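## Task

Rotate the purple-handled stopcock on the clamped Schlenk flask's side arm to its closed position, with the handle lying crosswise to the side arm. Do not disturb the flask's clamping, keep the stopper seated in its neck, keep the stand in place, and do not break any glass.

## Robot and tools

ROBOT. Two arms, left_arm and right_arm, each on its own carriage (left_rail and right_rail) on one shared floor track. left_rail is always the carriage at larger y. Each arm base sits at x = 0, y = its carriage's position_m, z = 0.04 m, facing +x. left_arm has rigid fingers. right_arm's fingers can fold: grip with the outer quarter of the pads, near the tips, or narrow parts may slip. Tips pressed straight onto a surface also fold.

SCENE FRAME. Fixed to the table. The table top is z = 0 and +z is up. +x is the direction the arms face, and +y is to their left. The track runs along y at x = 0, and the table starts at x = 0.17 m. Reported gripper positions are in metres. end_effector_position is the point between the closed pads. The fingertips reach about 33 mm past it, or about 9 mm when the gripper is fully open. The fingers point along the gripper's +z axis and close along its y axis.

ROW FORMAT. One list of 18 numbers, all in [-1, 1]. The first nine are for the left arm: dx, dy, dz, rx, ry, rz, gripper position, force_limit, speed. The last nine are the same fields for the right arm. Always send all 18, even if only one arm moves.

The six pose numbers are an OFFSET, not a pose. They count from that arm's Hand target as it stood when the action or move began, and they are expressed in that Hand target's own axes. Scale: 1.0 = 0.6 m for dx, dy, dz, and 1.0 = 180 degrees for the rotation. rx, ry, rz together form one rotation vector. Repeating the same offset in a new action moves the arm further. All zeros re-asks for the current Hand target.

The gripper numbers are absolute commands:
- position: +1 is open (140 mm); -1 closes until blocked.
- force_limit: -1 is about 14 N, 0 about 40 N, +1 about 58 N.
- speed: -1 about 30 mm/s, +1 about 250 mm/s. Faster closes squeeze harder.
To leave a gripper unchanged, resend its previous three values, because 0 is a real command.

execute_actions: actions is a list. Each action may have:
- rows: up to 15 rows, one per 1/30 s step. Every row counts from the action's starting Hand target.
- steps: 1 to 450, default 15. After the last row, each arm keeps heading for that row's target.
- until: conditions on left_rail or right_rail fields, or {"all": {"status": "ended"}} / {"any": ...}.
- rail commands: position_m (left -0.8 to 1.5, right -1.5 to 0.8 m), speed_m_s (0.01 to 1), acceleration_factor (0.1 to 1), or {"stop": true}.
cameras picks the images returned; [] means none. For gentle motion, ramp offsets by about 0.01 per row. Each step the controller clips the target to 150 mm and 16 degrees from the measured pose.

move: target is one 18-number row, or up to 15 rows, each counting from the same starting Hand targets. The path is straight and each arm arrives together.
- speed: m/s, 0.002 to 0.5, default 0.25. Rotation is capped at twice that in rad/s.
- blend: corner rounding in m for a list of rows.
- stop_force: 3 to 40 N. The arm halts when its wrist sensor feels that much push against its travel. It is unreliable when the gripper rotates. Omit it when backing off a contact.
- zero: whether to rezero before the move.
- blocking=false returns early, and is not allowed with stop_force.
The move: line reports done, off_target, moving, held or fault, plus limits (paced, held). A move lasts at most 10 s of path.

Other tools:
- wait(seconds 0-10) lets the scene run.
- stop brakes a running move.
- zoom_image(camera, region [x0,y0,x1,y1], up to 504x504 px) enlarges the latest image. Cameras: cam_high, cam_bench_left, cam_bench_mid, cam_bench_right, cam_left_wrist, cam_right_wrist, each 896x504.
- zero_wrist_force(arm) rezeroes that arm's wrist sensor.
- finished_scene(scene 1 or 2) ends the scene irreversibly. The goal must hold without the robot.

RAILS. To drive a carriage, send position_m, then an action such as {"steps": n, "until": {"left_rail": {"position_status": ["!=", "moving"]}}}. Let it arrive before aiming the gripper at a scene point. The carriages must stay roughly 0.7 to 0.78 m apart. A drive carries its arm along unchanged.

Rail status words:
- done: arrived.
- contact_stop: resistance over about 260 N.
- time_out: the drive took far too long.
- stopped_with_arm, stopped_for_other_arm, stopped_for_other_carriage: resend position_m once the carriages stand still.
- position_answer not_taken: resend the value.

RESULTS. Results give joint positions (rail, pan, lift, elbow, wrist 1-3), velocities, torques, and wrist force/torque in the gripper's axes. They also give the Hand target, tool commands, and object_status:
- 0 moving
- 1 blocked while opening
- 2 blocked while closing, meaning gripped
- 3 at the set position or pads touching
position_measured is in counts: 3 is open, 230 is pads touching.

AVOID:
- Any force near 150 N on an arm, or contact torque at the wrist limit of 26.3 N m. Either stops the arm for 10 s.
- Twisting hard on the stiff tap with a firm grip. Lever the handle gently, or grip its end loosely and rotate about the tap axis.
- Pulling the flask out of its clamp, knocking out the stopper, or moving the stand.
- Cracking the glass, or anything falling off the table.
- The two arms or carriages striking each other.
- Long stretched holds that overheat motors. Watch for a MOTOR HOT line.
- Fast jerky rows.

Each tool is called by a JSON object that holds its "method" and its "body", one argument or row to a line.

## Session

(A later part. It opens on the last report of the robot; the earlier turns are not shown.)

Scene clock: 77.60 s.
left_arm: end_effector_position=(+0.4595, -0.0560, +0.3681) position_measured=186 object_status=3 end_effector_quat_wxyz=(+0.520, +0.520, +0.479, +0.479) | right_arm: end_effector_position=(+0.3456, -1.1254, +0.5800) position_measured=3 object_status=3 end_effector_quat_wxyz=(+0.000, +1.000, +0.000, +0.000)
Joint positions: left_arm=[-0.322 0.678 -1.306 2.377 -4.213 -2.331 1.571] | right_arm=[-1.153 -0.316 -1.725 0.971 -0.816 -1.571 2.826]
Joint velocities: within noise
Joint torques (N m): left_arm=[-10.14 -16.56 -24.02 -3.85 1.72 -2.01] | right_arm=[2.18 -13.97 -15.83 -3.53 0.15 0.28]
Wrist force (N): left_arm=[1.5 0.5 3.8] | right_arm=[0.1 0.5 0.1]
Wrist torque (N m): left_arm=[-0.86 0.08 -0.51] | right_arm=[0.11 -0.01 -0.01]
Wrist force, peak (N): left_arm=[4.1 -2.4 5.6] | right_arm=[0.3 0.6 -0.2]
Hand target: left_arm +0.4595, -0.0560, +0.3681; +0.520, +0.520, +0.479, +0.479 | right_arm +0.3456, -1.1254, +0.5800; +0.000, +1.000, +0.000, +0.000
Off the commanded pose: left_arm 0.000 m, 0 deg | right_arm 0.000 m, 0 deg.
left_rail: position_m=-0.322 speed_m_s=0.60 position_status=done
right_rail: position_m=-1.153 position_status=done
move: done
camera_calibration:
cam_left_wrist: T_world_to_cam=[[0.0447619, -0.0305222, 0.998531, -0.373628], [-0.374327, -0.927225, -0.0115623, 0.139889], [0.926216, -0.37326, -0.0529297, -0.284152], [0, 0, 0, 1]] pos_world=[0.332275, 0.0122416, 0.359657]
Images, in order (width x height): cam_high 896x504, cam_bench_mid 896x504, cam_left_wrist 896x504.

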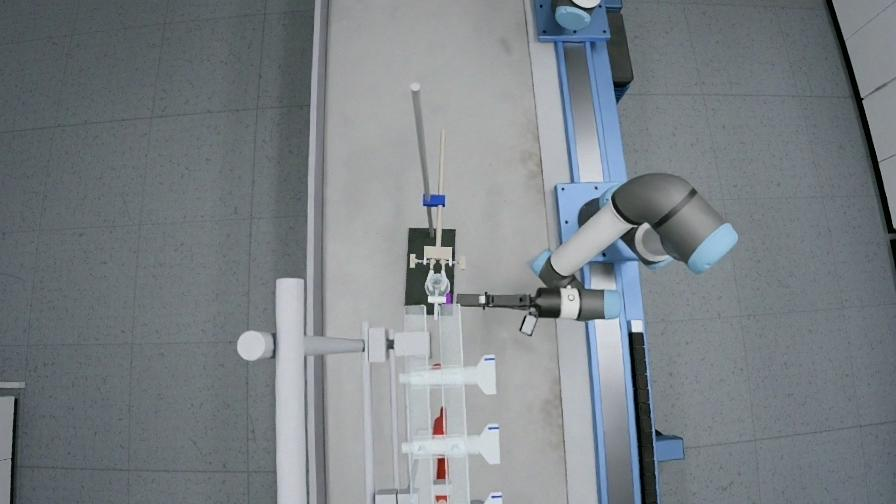

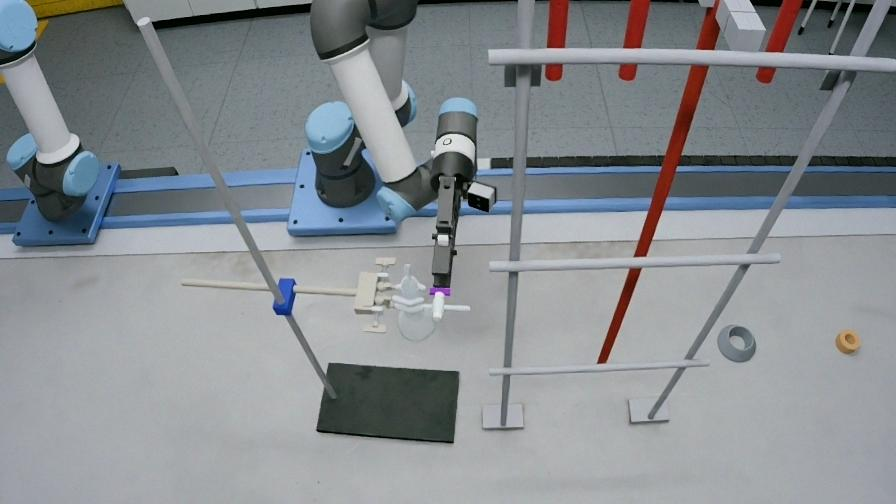

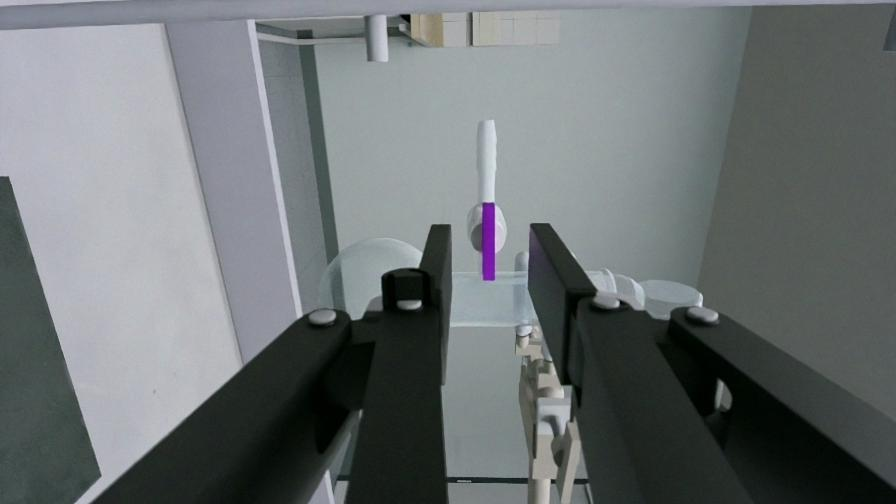

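{"method": "move", "body": {
  "target": [0, 0, 0.03333, 0, 0, 0, -0.45, -1, 0, 0, 0, 0, 0, 0, 0, 1, 1, 1],
  "speed": 0.03,
  "stop_force": 5,
  "cameras": ["cam_left_wrist", "cam_bench_mid", "cam_high", "cam_bench_right", "cam_bench_left"]
}}

Scene clock: 80.10 s.
left_arm: end_effector_position=(+0.4795, -0.0576, +0.3681) position_measured=186 object_status=3 end_effector_quat_wxyz=(+0.520, +0.520, +0.479, +0.479) | right_arm: end_effector_position=(+0.3456, -1.1254, +0.5800) position_measured=3 object_status=3 end_effector_quat_wxyz=(+0.000, +1.000, +0.000, +0.000)
Joint positions: left_arm=[-0.322 0.634 -1.291 2.354 -4.204 -2.286 1.571] | right_arm=[-1.153 -0.316 -1.725 0.971 -0.816 -1.571 2.826]
Joint velocities: within noise
Joint torques (N m): left_arm=[-12.48 -18.02 -23.57 -0.19 1.63 -1.72] | right_arm=[1.66 -13.4 -16.3 -3.52 0.2 0.22]
Wrist force (N): left_arm=[1.2 0.5 3.5] | right_arm=[0.1 0.0 -0.2]
Wrist torque (N m): left_arm=[-0.86 0.13 -0.51] | right_arm=[0.00 -0.02 -0.02]
Wrist force, peak (N): left_arm=[1.5 0.5 3.9] | right_arm=[0.3 0.5 -0.4]
Hand target: left_arm +0.4794, -0.0577, +0.3681; +0.520, +0.520, +0.479, +0.479 | right_arm +0.3456, -1.1254, +0.5800; +0.000, +1.000, +0.000, +0.000
Off the commanded pose: left_arm 0.000 m, 0 deg | right_arm 0.000 m, 0 deg.
left_rail: position_m=-0.322 speed_m_s=0.60 position_status=done
right_rail: position_m=-1.153 position_status=done
move: done
camera_calibration:
cam_left_wrist: T_world_to_cam=[[0.0447419, -0.0303332, 0.998538, -0.374551], [-0.374414, -0.927192, -0.0113893, 0.145779], [0.926182, -0.373357, -0.0528415, -0.303287], [0, 0, 0, 1]] pos_world=[0.352239, 0.0105699, 0.359637]
Images, in order (width x height): cam_high 896x504, cam_bench_left 896x504, cam_bench_mid 896x504, cam_bench_right 896x504, cam_left_wrist 896x504.

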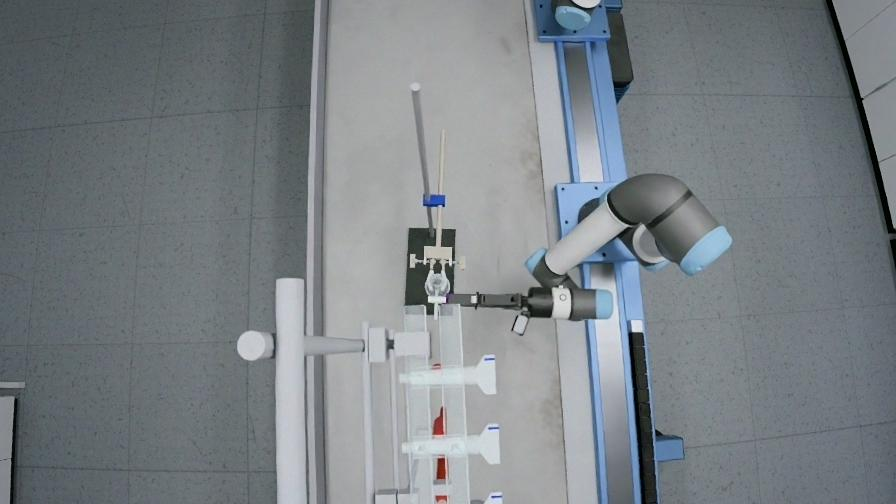

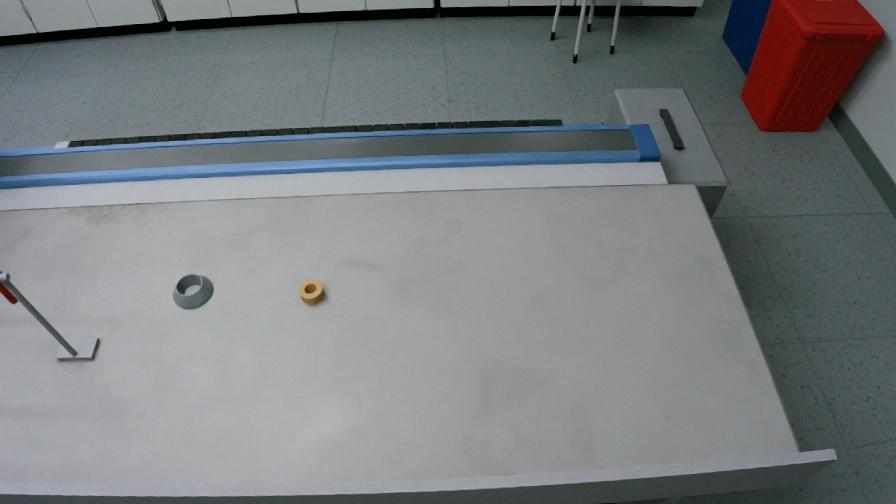

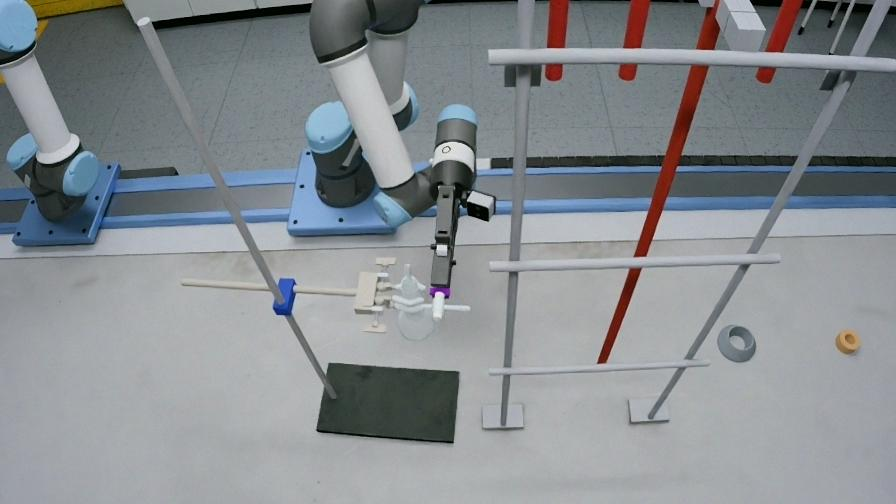

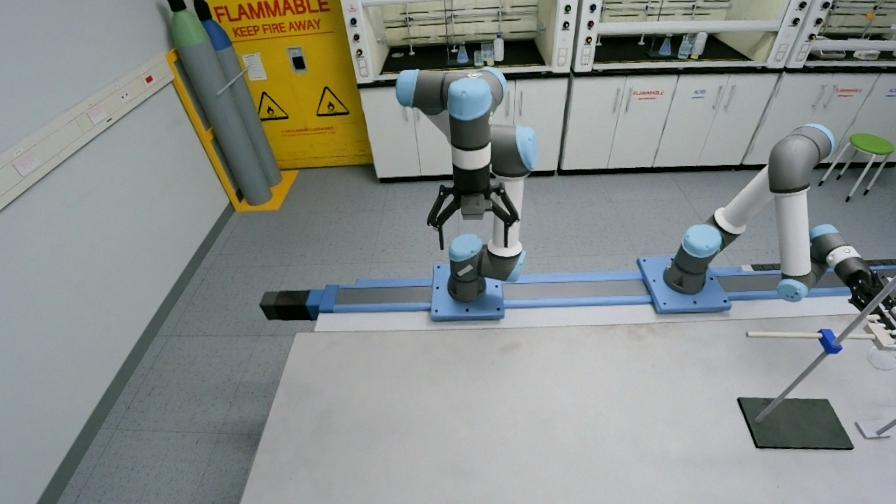

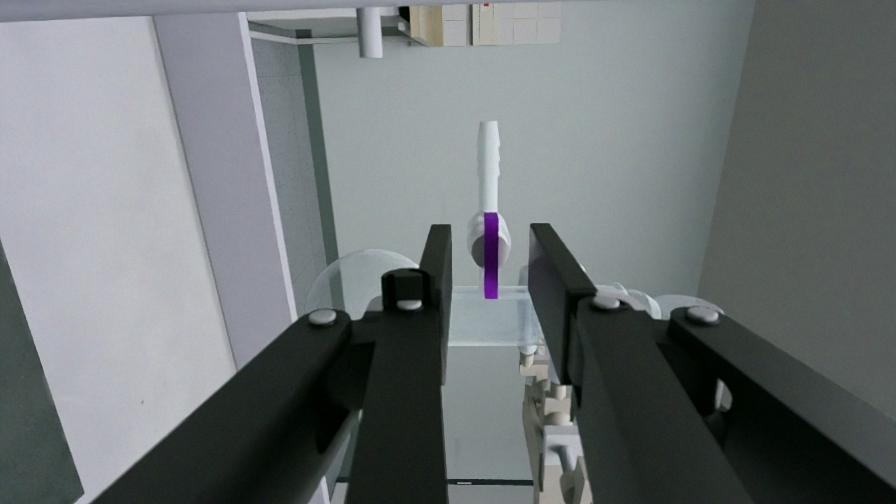

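{"method": "zoom_image", "body": {
  "camera": "cam_left_wrist",
  "region": [388, 180, 588, 330]
}}

{"method": "zoom_image", "body": {
  "camera": "cam_bench_mid",
  "region": [395, 260, 495, 335]
}}

{"method": "zoom_image", "body": {
  "camera": "cam_high",
  "region": [410, 265, 490, 325]
}}

Scaled by 2.520.

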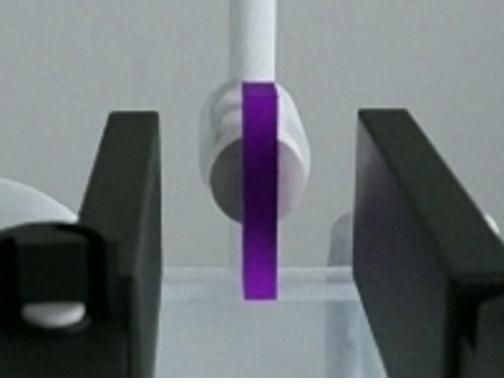

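Scaled by 5.040.

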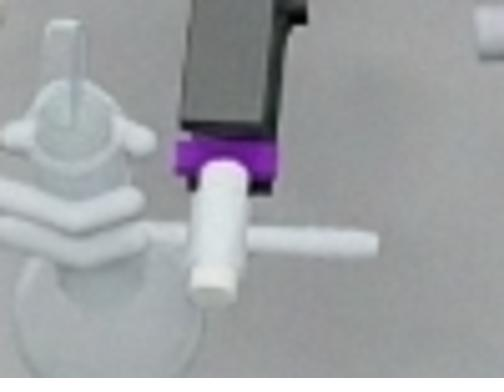

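Scaled by 6.300.

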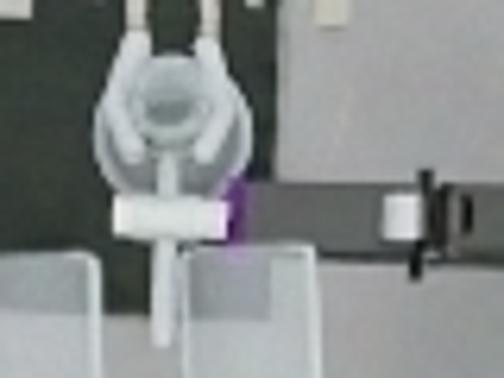

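{"method": "zoom_image", "body": {
  "camera": "cam_bench_mid",
  "region": [425, 272, 465, 302]
}}

{"method": "zoom_image", "body": {
  "camera": "cam_left_wrist",
  "region": [430, 200, 550, 320]
}}

Scaled by 12.600.

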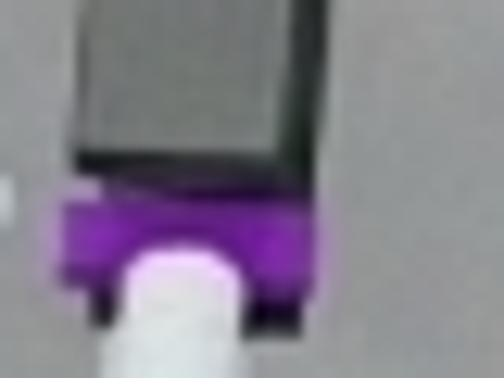

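Scaled by 4.200.

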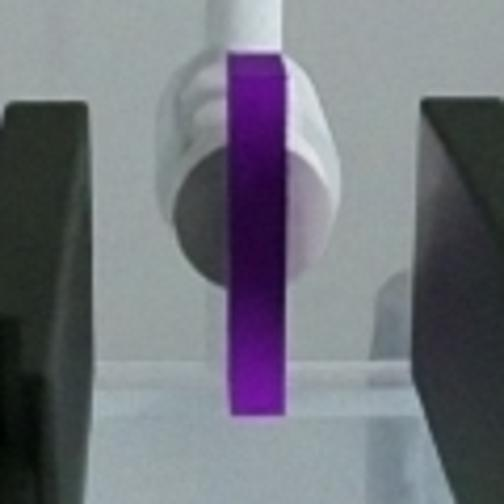

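{"method": "move", "body": {
  "target": [0, 0, 0.00417, 0, 0, 0, -0.45, -1, 0, 0, 0, 0, 0, 0, 0, 1, 1, 1],
  "speed": 0.02,
  "stop_force": 5,
  "cameras": ["cam_left_wrist", "cam_bench_mid", "cam_high"]
}}

{"method": "zoom_image", "body": {
  "camera": "cam_bench_mid",
  "region": [425, 272, 465, 302]
}}

{"method": "zoom_image", "body": {
  "camera": "cam_left_wrist",
  "region": [430, 200, 550, 320]
}}

{"method": "zoom_image", "body": {
  "camera": "cam_high",
  "region": [425, 280, 475, 320]
}}

Scene clock: 97.30 s.
left_arm: end_effector_position=(+0.4819, -0.0579, +0.3681) position_measured=186 object_status=3 end_effector_quat_wxyz=(+0.520, +0.520, +0.479, +0.479) | right_arm: end_effector_position=(+0.3456, -1.1254, +0.5800) position_measured=3 object_status=3 end_effector_quat_wxyz=(+0.000, +1.000, +0.000, +0.000)
Joint positions: left_arm=[-0.322 0.628 -1.289 2.351 -4.203 -2.281 1.571] | right_arm=[-1.153 -0.316 -1.725 0.971 -0.816 -1.571 2.826]
Joint velocities: within noise
Joint torques (N m): left_arm=[-11.97 -18.18 -23.33 -0.21 1.65 -1.75] | right_arm=[2.44 -14.74 -16.25 -3.57 0.05 0.35]
Wrist force (N): left_arm=[1.4 0.5 3.6] | right_arm=[0.2 -0.1 -0.2]
Wrist torque (N m): left_arm=[-0.87 0.09 -0.51] | right_arm=[-0.02 -0.03 0.00]
Wrist force, peak (N): left_arm=[1.3 0.6 3.8] | right_arm=[0.4 0.3 -0.7]
Hand target: left_arm +0.4819, -0.0579, +0.3681; +0.520, +0.520, +0.479, +0.479 | right_arm +0.3456, -1.1254, +0.5800; +0.000, +1.000, +0.000, +0.000
Off the commanded pose: left_arm 0.000 m, 0 deg | right_arm 0.000 m, 0 deg.
left_rail: position_m=-0.322 speed_m_s=0.60 position_status=done
right_rail: position_m=-1.153 position_status=done
move: done
camera_calibration:
cam_left_wrist: T_world_to_cam=[[0.0447415, -0.0303334, 0.998538, -0.374668], [-0.374414, -0.927192, -0.0113896, 0.146523], [0.926181, -0.373357, -0.0528412, -0.305673], [0, 0, 0, 1]] pos_world=[0.354732, 0.0103649, 0.359637]
Images, in order (width x height): cam_high 896x504, cam_bench_mid 896x504, cam_left_wrist 896x504.

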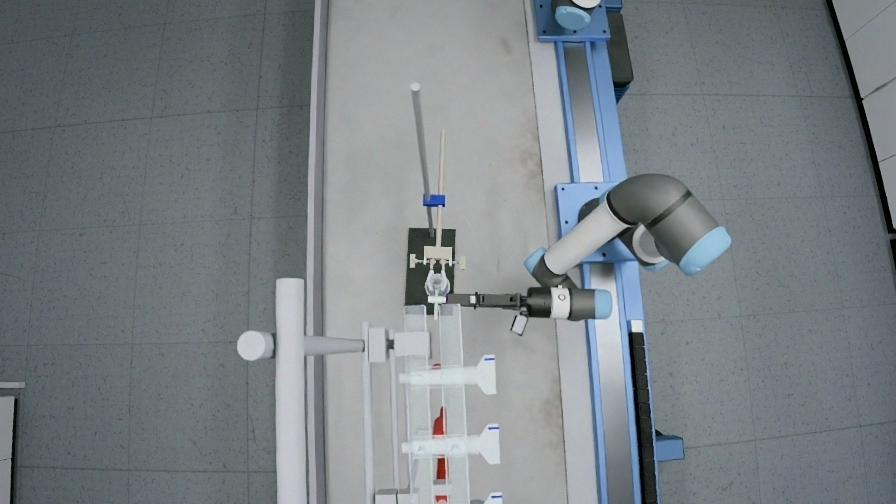

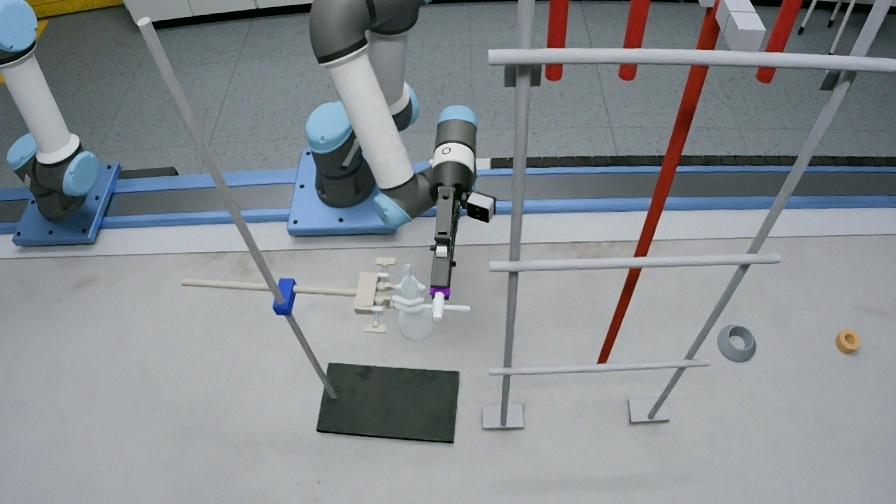

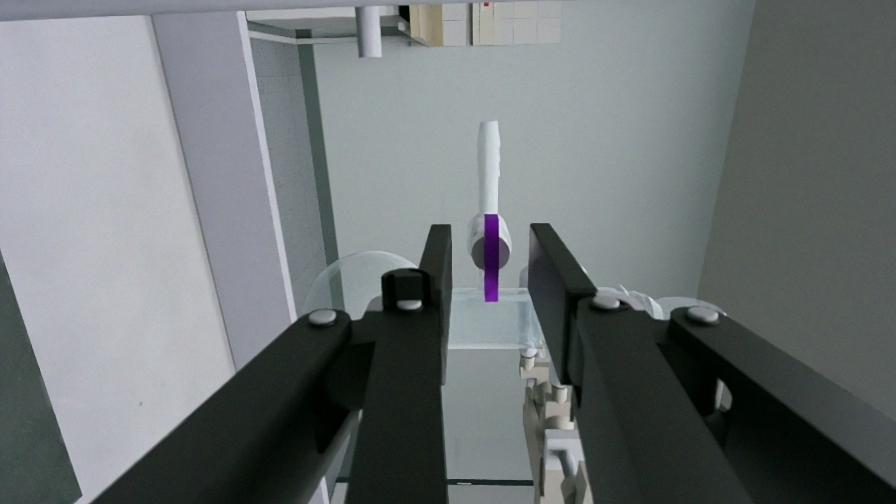

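Scaled by 12.600.

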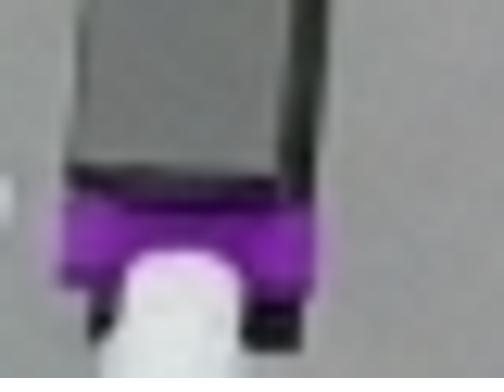

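Scaled by 4.200.

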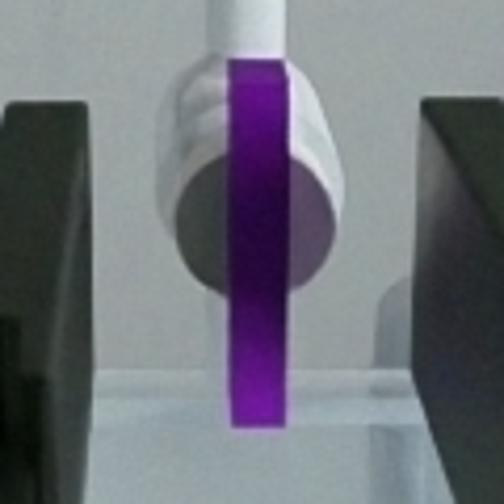

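Scaled by 10.080.

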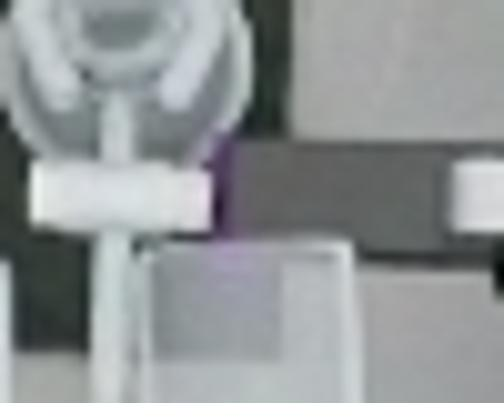

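{"method": "execute_actions", "body": {
  "actions": [
    {"rows": [[0, 0, 0, 0, 0, 0, -1, -1, -1, 0, 0, 0, 0, 0, 0, 1, 1, 1]], "steps": 75}
  ],
  "cameras": ["cam_left_wrist", "cam_bench_mid"]
}}

{"method": "zoom_image", "body": {
  "camera": "cam_left_wrist",
  "region": [430, 200, 550, 320]
}}

Scene clock: 100.67 s.
left_arm: end_effector_position=(+0.4819, -0.0579, +0.3681) position_measured=223 object_status=2 end_effector_quat_wxyz=(+0.520, +0.520, +0.479, +0.479) | right_arm: end_effector_position=(+0.3456, -1.1254, +0.5800) position_measured=3 object_status=3 end_effector_quat_wxyz=(+0.000, +1.000, +0.000, +0.000)
Joint positions: left_arm=[-0.322 0.628 -1.289 2.351 -4.203 -2.281 1.571] | right_arm=[-1.153 -0.316 -1.725 0.971 -0.816 -1.571 2.826]
Joint velocities: within noise
Joint torques (N m): left_arm=[-11.52 -18.59 -15.72 -0.8 -1.7 -1.03] | right_arm=[3.13 -14.24 -15.55 -3.58 0.05 0.34]
Wrist force (N): left_arm=[1.7 3.3 3.3] | right_arm=[0.1 0.1 -0.1]
Wrist torque (N m): left_arm=[-0.92 0.12 -0.61] | right_arm=[0.03 -0.02 -0.01]
Wrist force, peak (N): left_arm=[1.8 3.2 3.7] | right_arm=[0.0 0.6 -0.5]
Hand target: left_arm +0.4819, -0.0579, +0.3681; +0.520, +0.520, +0.479, +0.479 | right_arm +0.3456, -1.1254, +0.5800; +0.000, +1.000, +0.000, +0.000
Off the commanded pose: left_arm 0.000 m, 0 deg | right_arm 0.000 m, 0 deg.
left_rail: position_m=-0.322 speed_m_s=0.60 position_status=done
right_rail: position_m=-1.153 position_status=done
camera_calibration:
cam_left_wrist: T_world_to_cam=[[0.044742, -0.0303292, 0.998538, -0.374668], [-0.374416, -0.927191, -0.0113855, 0.146522], [0.926181, -0.373359, -0.0528401, -0.305674], [0, 0, 0, 1]] pos_world=[0.354733, 0.0103645, 0.359637]
Images, in order (width x height): cam_bench_mid 896x504, cam_left_wrist 896x504.

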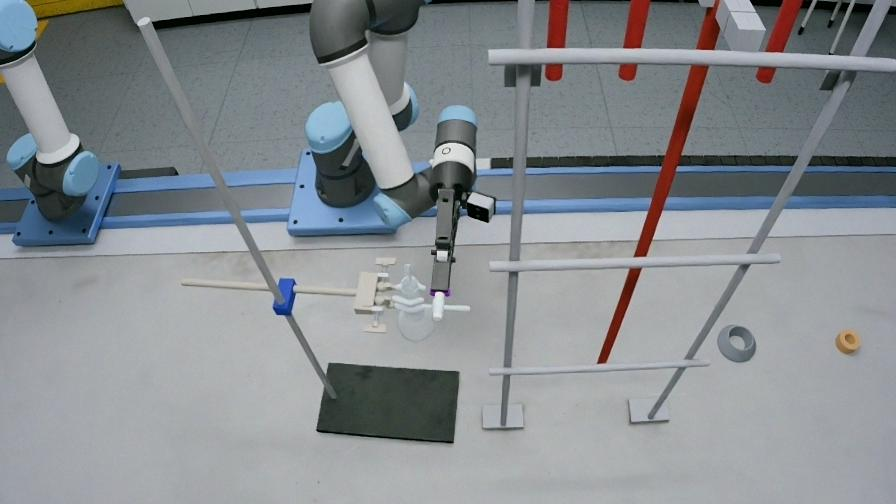

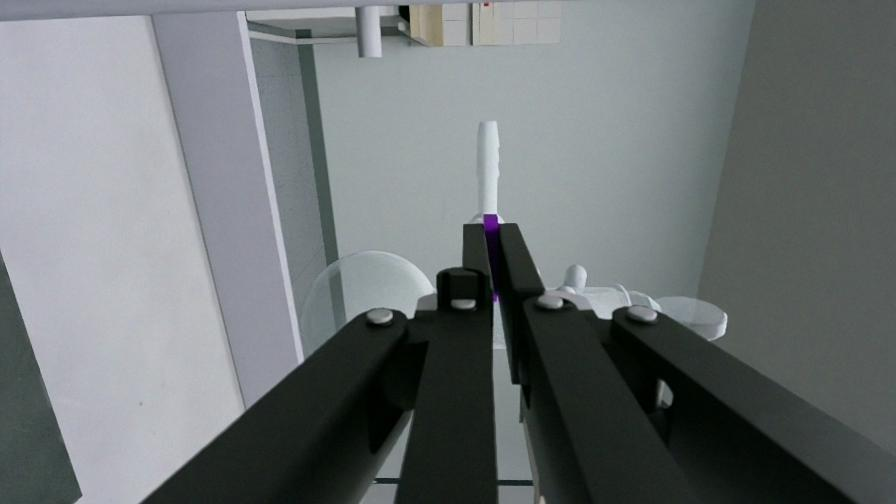

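Scaled by 4.200.

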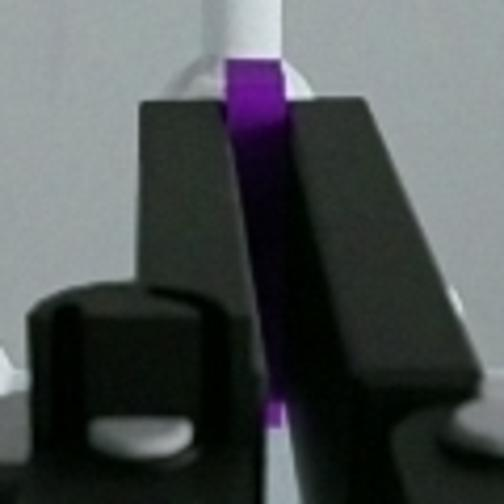

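{"method": "move", "body": {
  "target": [0, 0.0004, 0, 0, 0, 0.05, -1, -1, -1, 0, 0, 0, 0, 0, 0, 1, 1, 1],
  "speed": 0.08,
  "cameras": ["cam_left_wrist"]
}}

{"method": "zoom_image", "body": {
  "camera": "cam_left_wrist",
  "region": [430, 200, 550, 320]
}}

Scene clock: 103.17 s.
left_arm: end_effector_position=(+0.4819, -0.0579, +0.3683) position_measured=223 object_status=2 end_effector_quat_wxyz=(+0.481, +0.556, +0.437, +0.518) | right_arm: end_effector_position=(+0.3456, -1.1254, +0.5800) position_measured=3 object_status=3 end_effector_quat_wxyz=(+0.000, +1.000, +0.000, +0.000)
Joint positions: left_arm=[-0.322 0.628 -1.29 2.351 -4.202 -2.281 1.728] | right_arm=[-1.153 -0.316 -1.725 0.971 -0.816 -1.571 2.826]
Joint velocities: within noise
Joint torques (N m): left_arm=[-11.08 -32.55 -19.13 0.1 -1.56 1.99] | right_arm=[2.66 -14.76 -15.89 -3.51 0.14 0.28]
Wrist force (N): left_arm=[2.8 1.4 3.3] | right_arm=[-0.1 0.4 -0.2]
Wrist torque (N m): left_arm=[-0.93 0.10 -0.57] | right_arm=[0.09 0.02 -0.01]
Wrist force, peak (N): left_arm=[2.8 2.7 3.6] | right_arm=[0.4 0.6 -0.2]
Hand target: left_arm +0.4819, -0.0579, +0.3683; +0.481, +0.556, +0.437, +0.518 | right_arm +0.3456, -1.1254, +0.5800; +0.000, +1.000, +0.000, +0.000
Off the commanded pose: left_arm 0.000 m, 0 deg | right_arm 0.000 m, 0 deg.
left_rail: position_m=-0.322 speed_m_s=0.60 position_status=done
right_rail: position_m=-1.153 position_status=done
move: done
camera_calibration:
cam_left_wrist: T_world_to_cam=[[0.0319593, -0.185463, 0.982131, -0.371688], [-0.373308, -0.913736, -0.1604, 0.201658], [0.927157, -0.361511, -0.0984372, -0.288655], [0, 0, 0, 1]] pos_world=[0.354788, 0.0109758, 0.368978]
Images, in order (width x height): cam_left_wrist 896x504.

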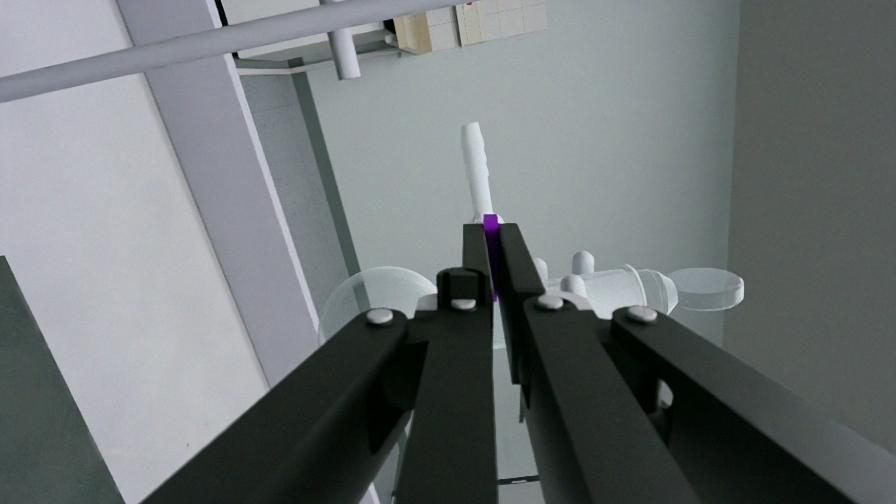

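Scaled by 4.200.

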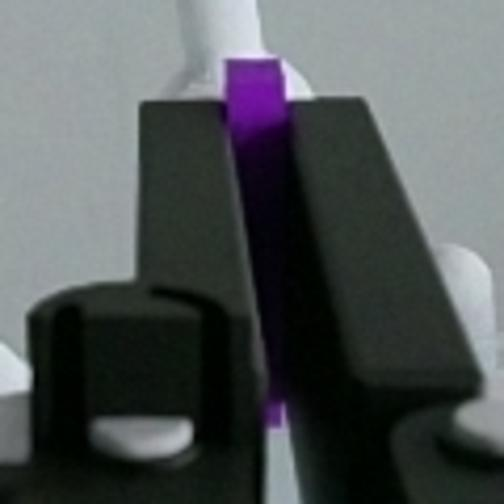

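{"method": "move", "body": {
  "target": [0, 0.0002, 0, 0, 0, 0.1167, -1, -1, -1, 0, 0, 0, 0, 0, 0, 1, 1, 1],
  "speed": 0.1,
  "cameras": ["cam_left_wrist", "cam_bench_mid"]
}}

Scene clock: 106.33 s.
left_arm: end_effector_position=(+0.4820, -0.0579, +0.3685) position_measured=223 object_status=2 end_effector_quat_wxyz=(+0.378, +0.626, +0.328, +0.597) | right_arm: end_effector_position=(+0.3456, -1.1254, +0.5800) position_measured=3 object_status=3 end_effector_quat_wxyz=(+0.000, +1.000, +0.000, +0.000)
Joint positions: left_arm=[-0.322 0.628 -1.29 2.351 -4.202 -2.281 2.094] | right_arm=[-1.153 -0.316 -1.725 0.971 -0.816 -1.571 2.826]
Joint velocities: within noise
Joint torques (N m): left_arm=[-12.44 -33.62 -14.28 -0.34 1.04 1.87] | right_arm=[2.08 -14.77 -16.88 -3.48 0.1 0.34]
Wrist force (N): left_arm=[4.3 -1.0 3.7] | right_arm=[0.2 -0.2 -0.2]
Wrist torque (N m): left_arm=[-0.89 0.02 -0.36] | right_arm=[-0.03 -0.04 -0.01]
Wrist force, peak (N): left_arm=[4.6 -1.0 3.8] | right_arm=[0.6 0.3 0.1]
Hand target: left_arm +0.4819, -0.0579, +0.3684; +0.378, +0.626, +0.328, +0.597 | right_arm +0.3456, -1.1254, +0.5800; +0.000, +1.000, +0.000, +0.000
Off the commanded pose: left_arm 0.000 m, 0 deg | right_arm 0.000 m, 0 deg.
left_rail: position_m=-0.322 speed_m_s=0.60 position_status=done
right_rail: position_m=-1.153 position_status=done
move: done
camera_calibration:
cam_left_wrist: T_world_to_cam=[[0.00409038, -0.524316, 0.851514, -0.329873], [-0.36344, -0.79407, -0.4872, 0.324251], [0.931609, -0.307482, -0.193806, -0.252531], [0, 0, 0, 1]] pos_world=[0.354455, 0.00687214, 0.389924]
Images, in order (width x height): cam_bench_mid 896x504, cam_left_wrist 896x504.

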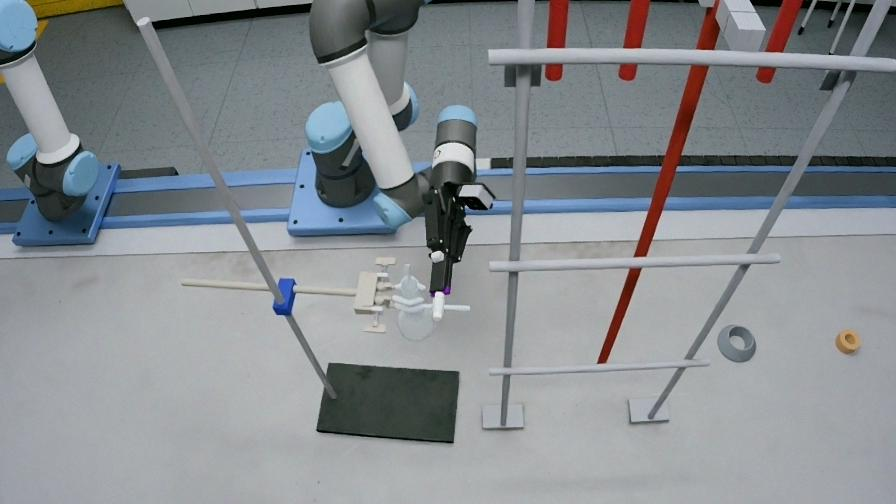

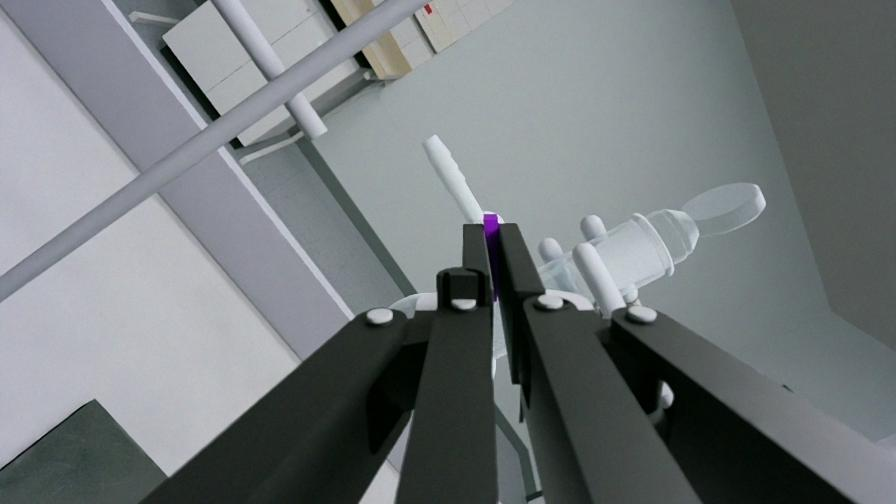

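{"method": "move", "body": {
  "target": [0, 0, 0, 0, 0, 0.16667, -1, -1, -1, 0, 0, 0, 0, 0, 0, 1, 1, 1],
  "speed": 0.12,
  "cameras": ["cam_left_wrist"]
}}

Scene clock: 109.53 s.
left_arm: end_effector_position=(+0.4820, -0.0579, +0.3685) position_measured=223 object_status=2 end_effector_quat_wxyz=(+0.211, +0.690, +0.155, +0.675) | right_arm: end_effector_position=(+0.3456, -1.1254, +0.5800) position_measured=3 object_status=3 end_effector_quat_wxyz=(+0.000, +1.000, +0.000, +0.000)
Joint positions: left_arm=[-0.322 0.628 -1.29 2.351 -4.202 -2.281 2.618] | right_arm=[-1.153 -0.316 -1.725 0.971 -0.816 -1.571 2.826]
Joint velocities: within noise
Joint torques (N m): left_arm=[-8.48 -33.91 -10.71 -0.42 -1.74 2.43] | right_arm=[2.86 -14.49 -16.89 -3.58 0.26 0.14]
Wrist force (N): left_arm=[4.8 -3.7 3.8] | right_arm=[-0.2 0.3 -0.2]
Wrist torque (N m): left_arm=[-0.83 -0.03 0.00] | right_arm=[0.06 0.03 -0.01]
Wrist force, peak (N): left_arm=[5.0 -4.0 3.8] | right_arm=[0.0 0.6 -0.5]
Hand target: left_arm +0.4819, -0.0579, +0.3684; +0.211, +0.690, +0.155, +0.675 | right_arm +0.3456, -1.1254, +0.5800; +0.000, +1.000, +0.000, +0.000
Off the commanded pose: left_arm 0.000 m, 0 deg | right_arm 0.000 m, 0 deg.
left_rail: position_m=-0.322 speed_m_s=0.60 position_status=done
right_rail: position_m=-1.153 position_status=done
move: done
camera_calibration:
cam_left_wrist: T_world_to_cam=[[-0.0250305, -0.8789, 0.476349, -0.198116], [-0.334447, -0.441679, -0.832505, 0.457903], [0.942082, -0.180152, -0.28289, -0.217396], [0, 0, 0, 1]] pos_world=[0.35299, -0.0110421, 0.41408]
Images, in order (width x height): cam_left_wrist 896x504.

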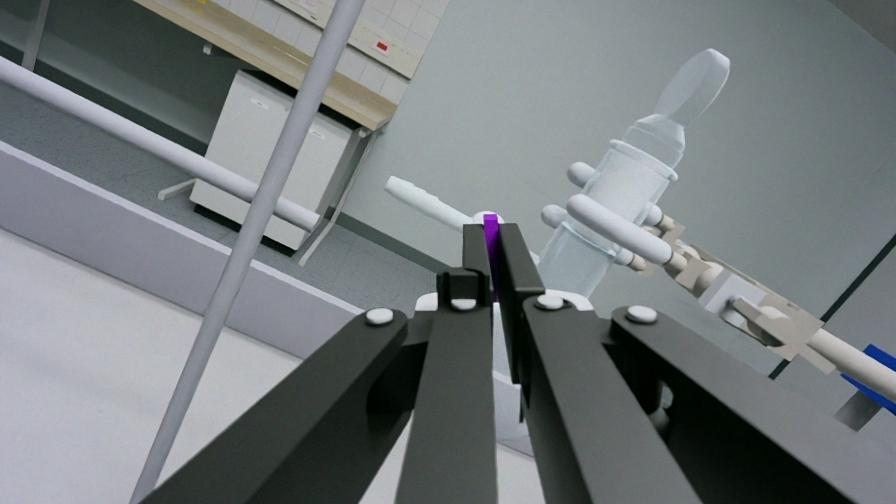

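{"method": "move", "body": {
  "target": [0, -0.0006, 0, 0, 0, 0.14, -1, -1, -1, 0, 0, 0, 0, 0, 0, 1, 1, 1],
  "speed": 0.12,
  "cameras": ["cam_left_wrist"]
}}

Scene clock: 112.97 s.
left_arm: end_effector_position=(+0.4820, -0.0576, +0.3683) position_measured=223 object_status=2 end_effector_quat_wxyz=(+0.059, +0.707, +0.001, +0.705) | right_arm: end_effector_position=(+0.3456, -1.1254, +0.5800) position_measured=3 object_status=3 end_effector_quat_wxyz=(+0.000, +1.000, +0.000, +0.000)
Joint positions: left_arm=[-0.322 0.629 -1.289 2.35 -4.202 -2.282 3.058] | right_arm=[-1.153 -0.316 -1.725 0.971 -0.816 -1.571 2.826]
Joint velocities: within noise
Joint torques (N m): left_arm=[10.37 -34.17 -17.06 -0.43 -2.04 2.32] | right_arm=[3.1 -15.39 -17.12 -3.45 0.07 0.26]
Wrist force (N): left_arm=[4.2 -3.9 4.5] | right_arm=[0.0 0.3 0.2]
Wrist torque (N m): left_arm=[-0.90 0.02 0.28] | right_arm=[0.08 0.01 -0.01]
Wrist force, peak (N): left_arm=[5.2 -4.3 4.0] | right_arm=[0.5 0.3 -0.6]
Hand target: left_arm +0.4820, -0.0576, +0.3682; +0.059, +0.707, +0.001, +0.705 | right_arm +0.3456, -1.1254, +0.5800; +0.000, +1.000, +0.000, +0.000
Off the commanded pose: left_arm 0.000 m, 0 deg | right_arm 0.000 m, 0 deg.
left_rail: position_m=-0.322 speed_m_s=0.60 position_status=done
right_rail: position_m=-1.153 position_status=done
move: done
camera_calibration:
cam_left_wrist: T_world_to_cam=[[-0.0347692, -0.997757, 0.0572056, -0.0455479], [-0.301793, -0.0440858, -0.952354, 0.509156], [0.952739, -0.0503768, -0.299583, -0.208935], [0, 0, 0, 1]] pos_world=[0.351137, -0.0335247, 0.424909]
Images, in order (width x height): cam_left_wrist 896x504.

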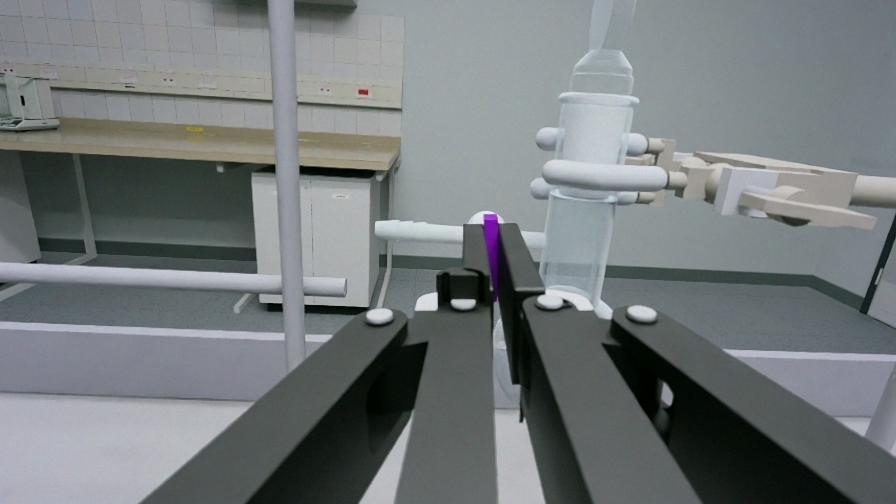

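{"method": "move", "body": {
  "target": [0, -0.0005, 0, 0, 0, 0.02944, -1, -1, -1, 0, 0, 0, 0, 0, 0, 1, 1, 1],
  "speed": 0.08,
  "cameras": ["cam_left_wrist", "cam_bench_mid", "cam_high"]
}}

{"method": "zoom_image", "body": {
  "camera": "cam_left_wrist",
  "region": [370, 140, 690, 320]
}}

Scene clock: 114.73 s.
left_arm: end_effector_position=(+0.4820, -0.0573, +0.3682) position_measured=223 object_status=2 end_effector_quat_wxyz=(+0.026, +0.706, -0.032, +0.707) | right_arm: end_effector_position=(+0.3456, -1.1254, +0.5800) position_measured=3 object_status=3 end_effector_quat_wxyz=(+0.000, +1.000, +0.000, +0.000)
Joint positions: left_arm=[-0.322 0.63 -1.289 2.349 -4.202 -2.283 3.15] | right_arm=[-1.153 -0.316 -1.725 0.971 -0.816 -1.571 2.826]
Joint velocities: within noise
Joint torques (N m): left_arm=[11.25 -32.98 -23.54 0.01 -1.53 1.94] | right_arm=[3.58 -15.73 -17.49 -3.36 0.1 0.26]
Wrist force (N): left_arm=[4.5 -2.1 5.1] | right_arm=[0.1 0.1 0.0]
Wrist torque (N m): left_arm=[-0.92 0.04 0.33] | right_arm=[0.03 -0.02 0.00]
Wrist force, peak (N): left_arm=[4.7 -3.6 5.0] | right_arm=[0.2 0.6 0.2]
Hand target: left_arm +0.4820, -0.0573, +0.3682; +0.026, +0.706, -0.032, +0.707 | right_arm +0.3456, -1.1254, +0.5800; +0.000, +1.000, +0.000, +0.000
Off the commanded pose: left_arm 0.000 m, 0 deg | right_arm 0.000 m, 0 deg.
left_rail: position_m=-0.322 speed_m_s=0.60 position_status=done
right_rail: position_m=-1.153 position_status=done
move: done
camera_calibration:
cam_left_wrist: T_world_to_cam=[[-0.0348522, -0.998777, -0.0350788, -0.0112881], [-0.294664, 0.0438093, -0.954596, 0.511511], [0.954965, -0.0229333, -0.295831, -0.209855], [0, 0, 0, 1]] pos_world=[0.350735, -0.0384959, 0.425809]
Images, in order (width x height): cam_high 896x504, cam_bench_mid 896x504, cam_left_wrist 896x504.

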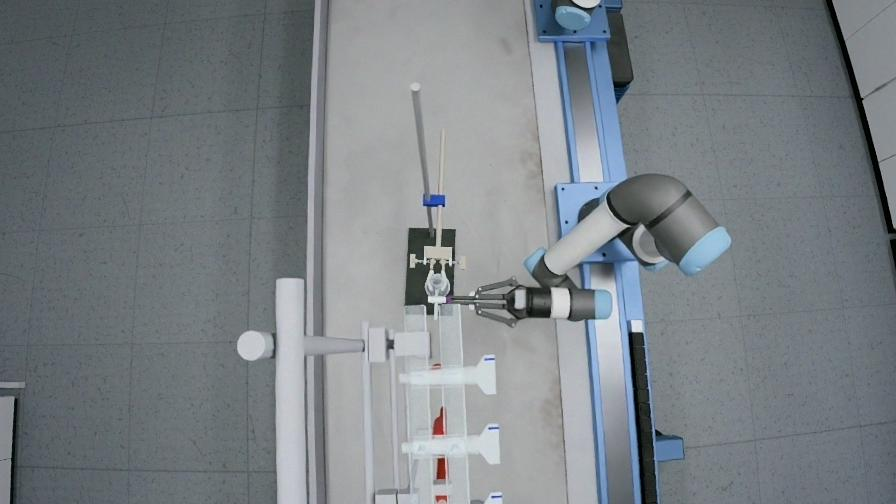

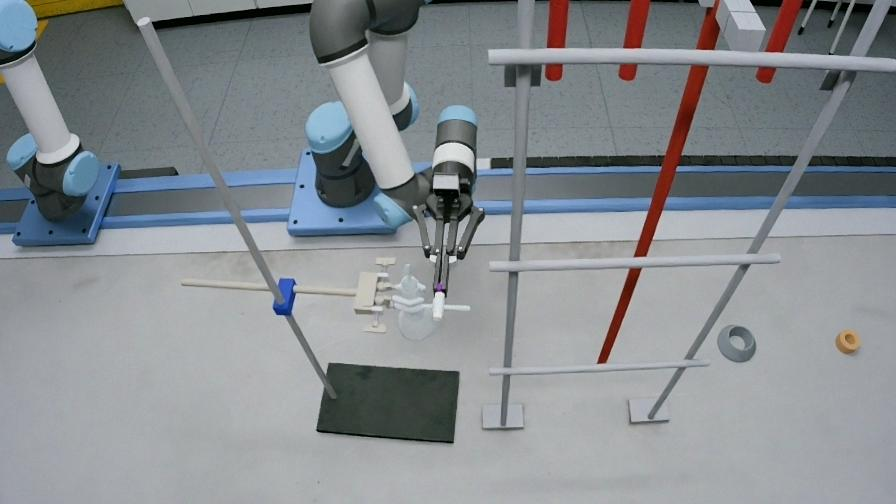

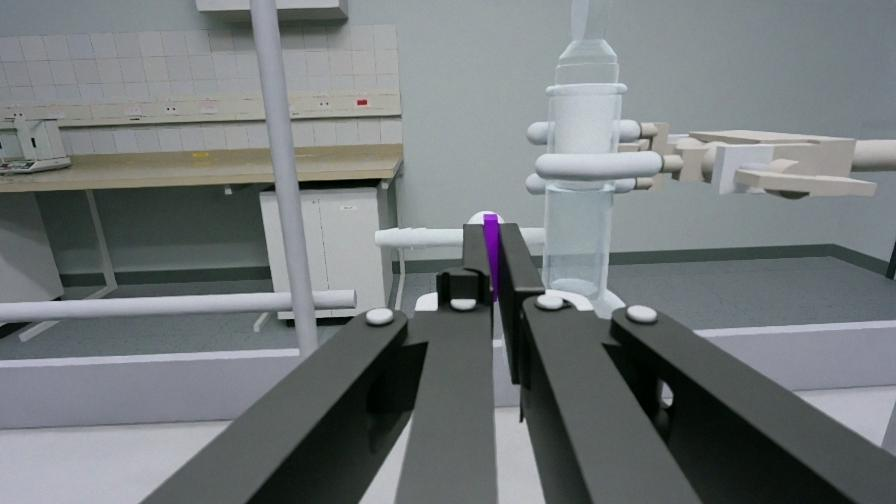

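Scaled by 1.575.

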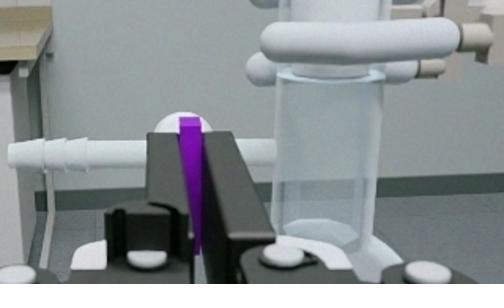

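{"method": "execute_actions", "body": {
  "actions": [
    {"rows": [[0, 0, 0, 0, 0, 0, -0.45, -1, -1, 0, 0, 0, 0, 0, 0, 1, 1, 1]], "steps": 45}
  ],
  "cameras": ["cam_left_wrist"]
}}

{"method": "zoom_image", "body": {
  "camera": "cam_left_wrist",
  "region": [370, 140, 690, 320]
}}

Scene clock: 117.10 s.
left_arm: end_effector_position=(+0.4820, -0.0573, +0.3682) position_measured=186 object_status=3 end_effector_quat_wxyz=(+0.026, +0.706, -0.032, +0.707) | right_arm: end_effector_position=(+0.3456, -1.1254, +0.5800) position_measured=3 object_status=3 end_effector_quat_wxyz=(+0.000, +1.000, +0.000, +0.000)
Joint positions: left_arm=[-0.322 0.63 -1.289 2.349 -4.202 -2.283 3.15] | right_arm=[-1.153 -0.316 -1.725 0.971 -0.816 -1.571 2.826]
Joint velocities: within noise
Joint torques (N m): left_arm=[10.15 -33.61 -16.24 -0.25 -0.56 1.23] | right_arm=[3.4 -16.06 -16.91 -3.43 0 0.21]
Wrist force (N): left_arm=[3.9 -2.3 5.4] | right_arm=[0.0 0.3 -0.3]
Wrist torque (N m): left_arm=[-0.91 0.01 0.47] | right_arm=[0.08 0.01 -0.01]
Wrist force, peak (N): left_arm=[4.0 -2.3 5.5] | right_arm=[0.5 0.3 0.1]
Hand target: left_arm +0.4820, -0.0573, +0.3682; +0.026, +0.706, -0.032, +0.707 | right_arm +0.3456, -1.1254, +0.5800; +0.000, +1.000, +0.000, +0.000
Off the commanded pose: left_arm 0.000 m, 0 deg | right_arm 0.000 m, 0 deg.
left_rail: position_m=-0.322 speed_m_s=0.60 position_status=done
right_rail: position_m=-1.153 position_status=done
camera_calibration:
cam_left_wrist: T_world_to_cam=[[-0.03485, -0.998766, -0.0353897, -0.0111824], [-0.294575, 0.0441037, -0.95461, 0.511548], [0.954993, -0.0228432, -0.295749, -0.209859], [0, 0, 0, 1]] pos_world=[0.350714, -0.0385237, 0.425867]
Images, in order (width x height): cam_left_wrist 896x504.

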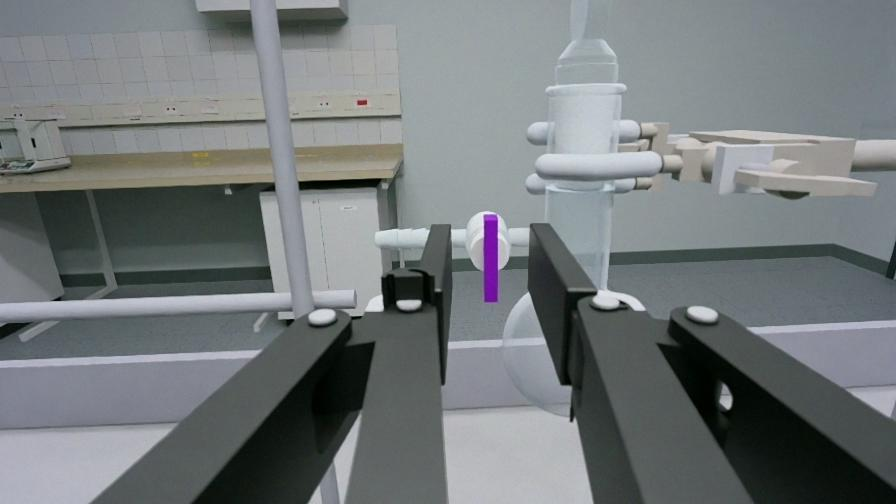

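Scaled by 1.575.

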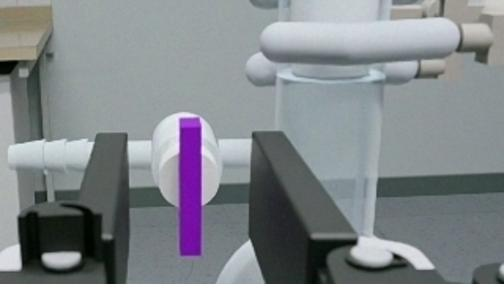

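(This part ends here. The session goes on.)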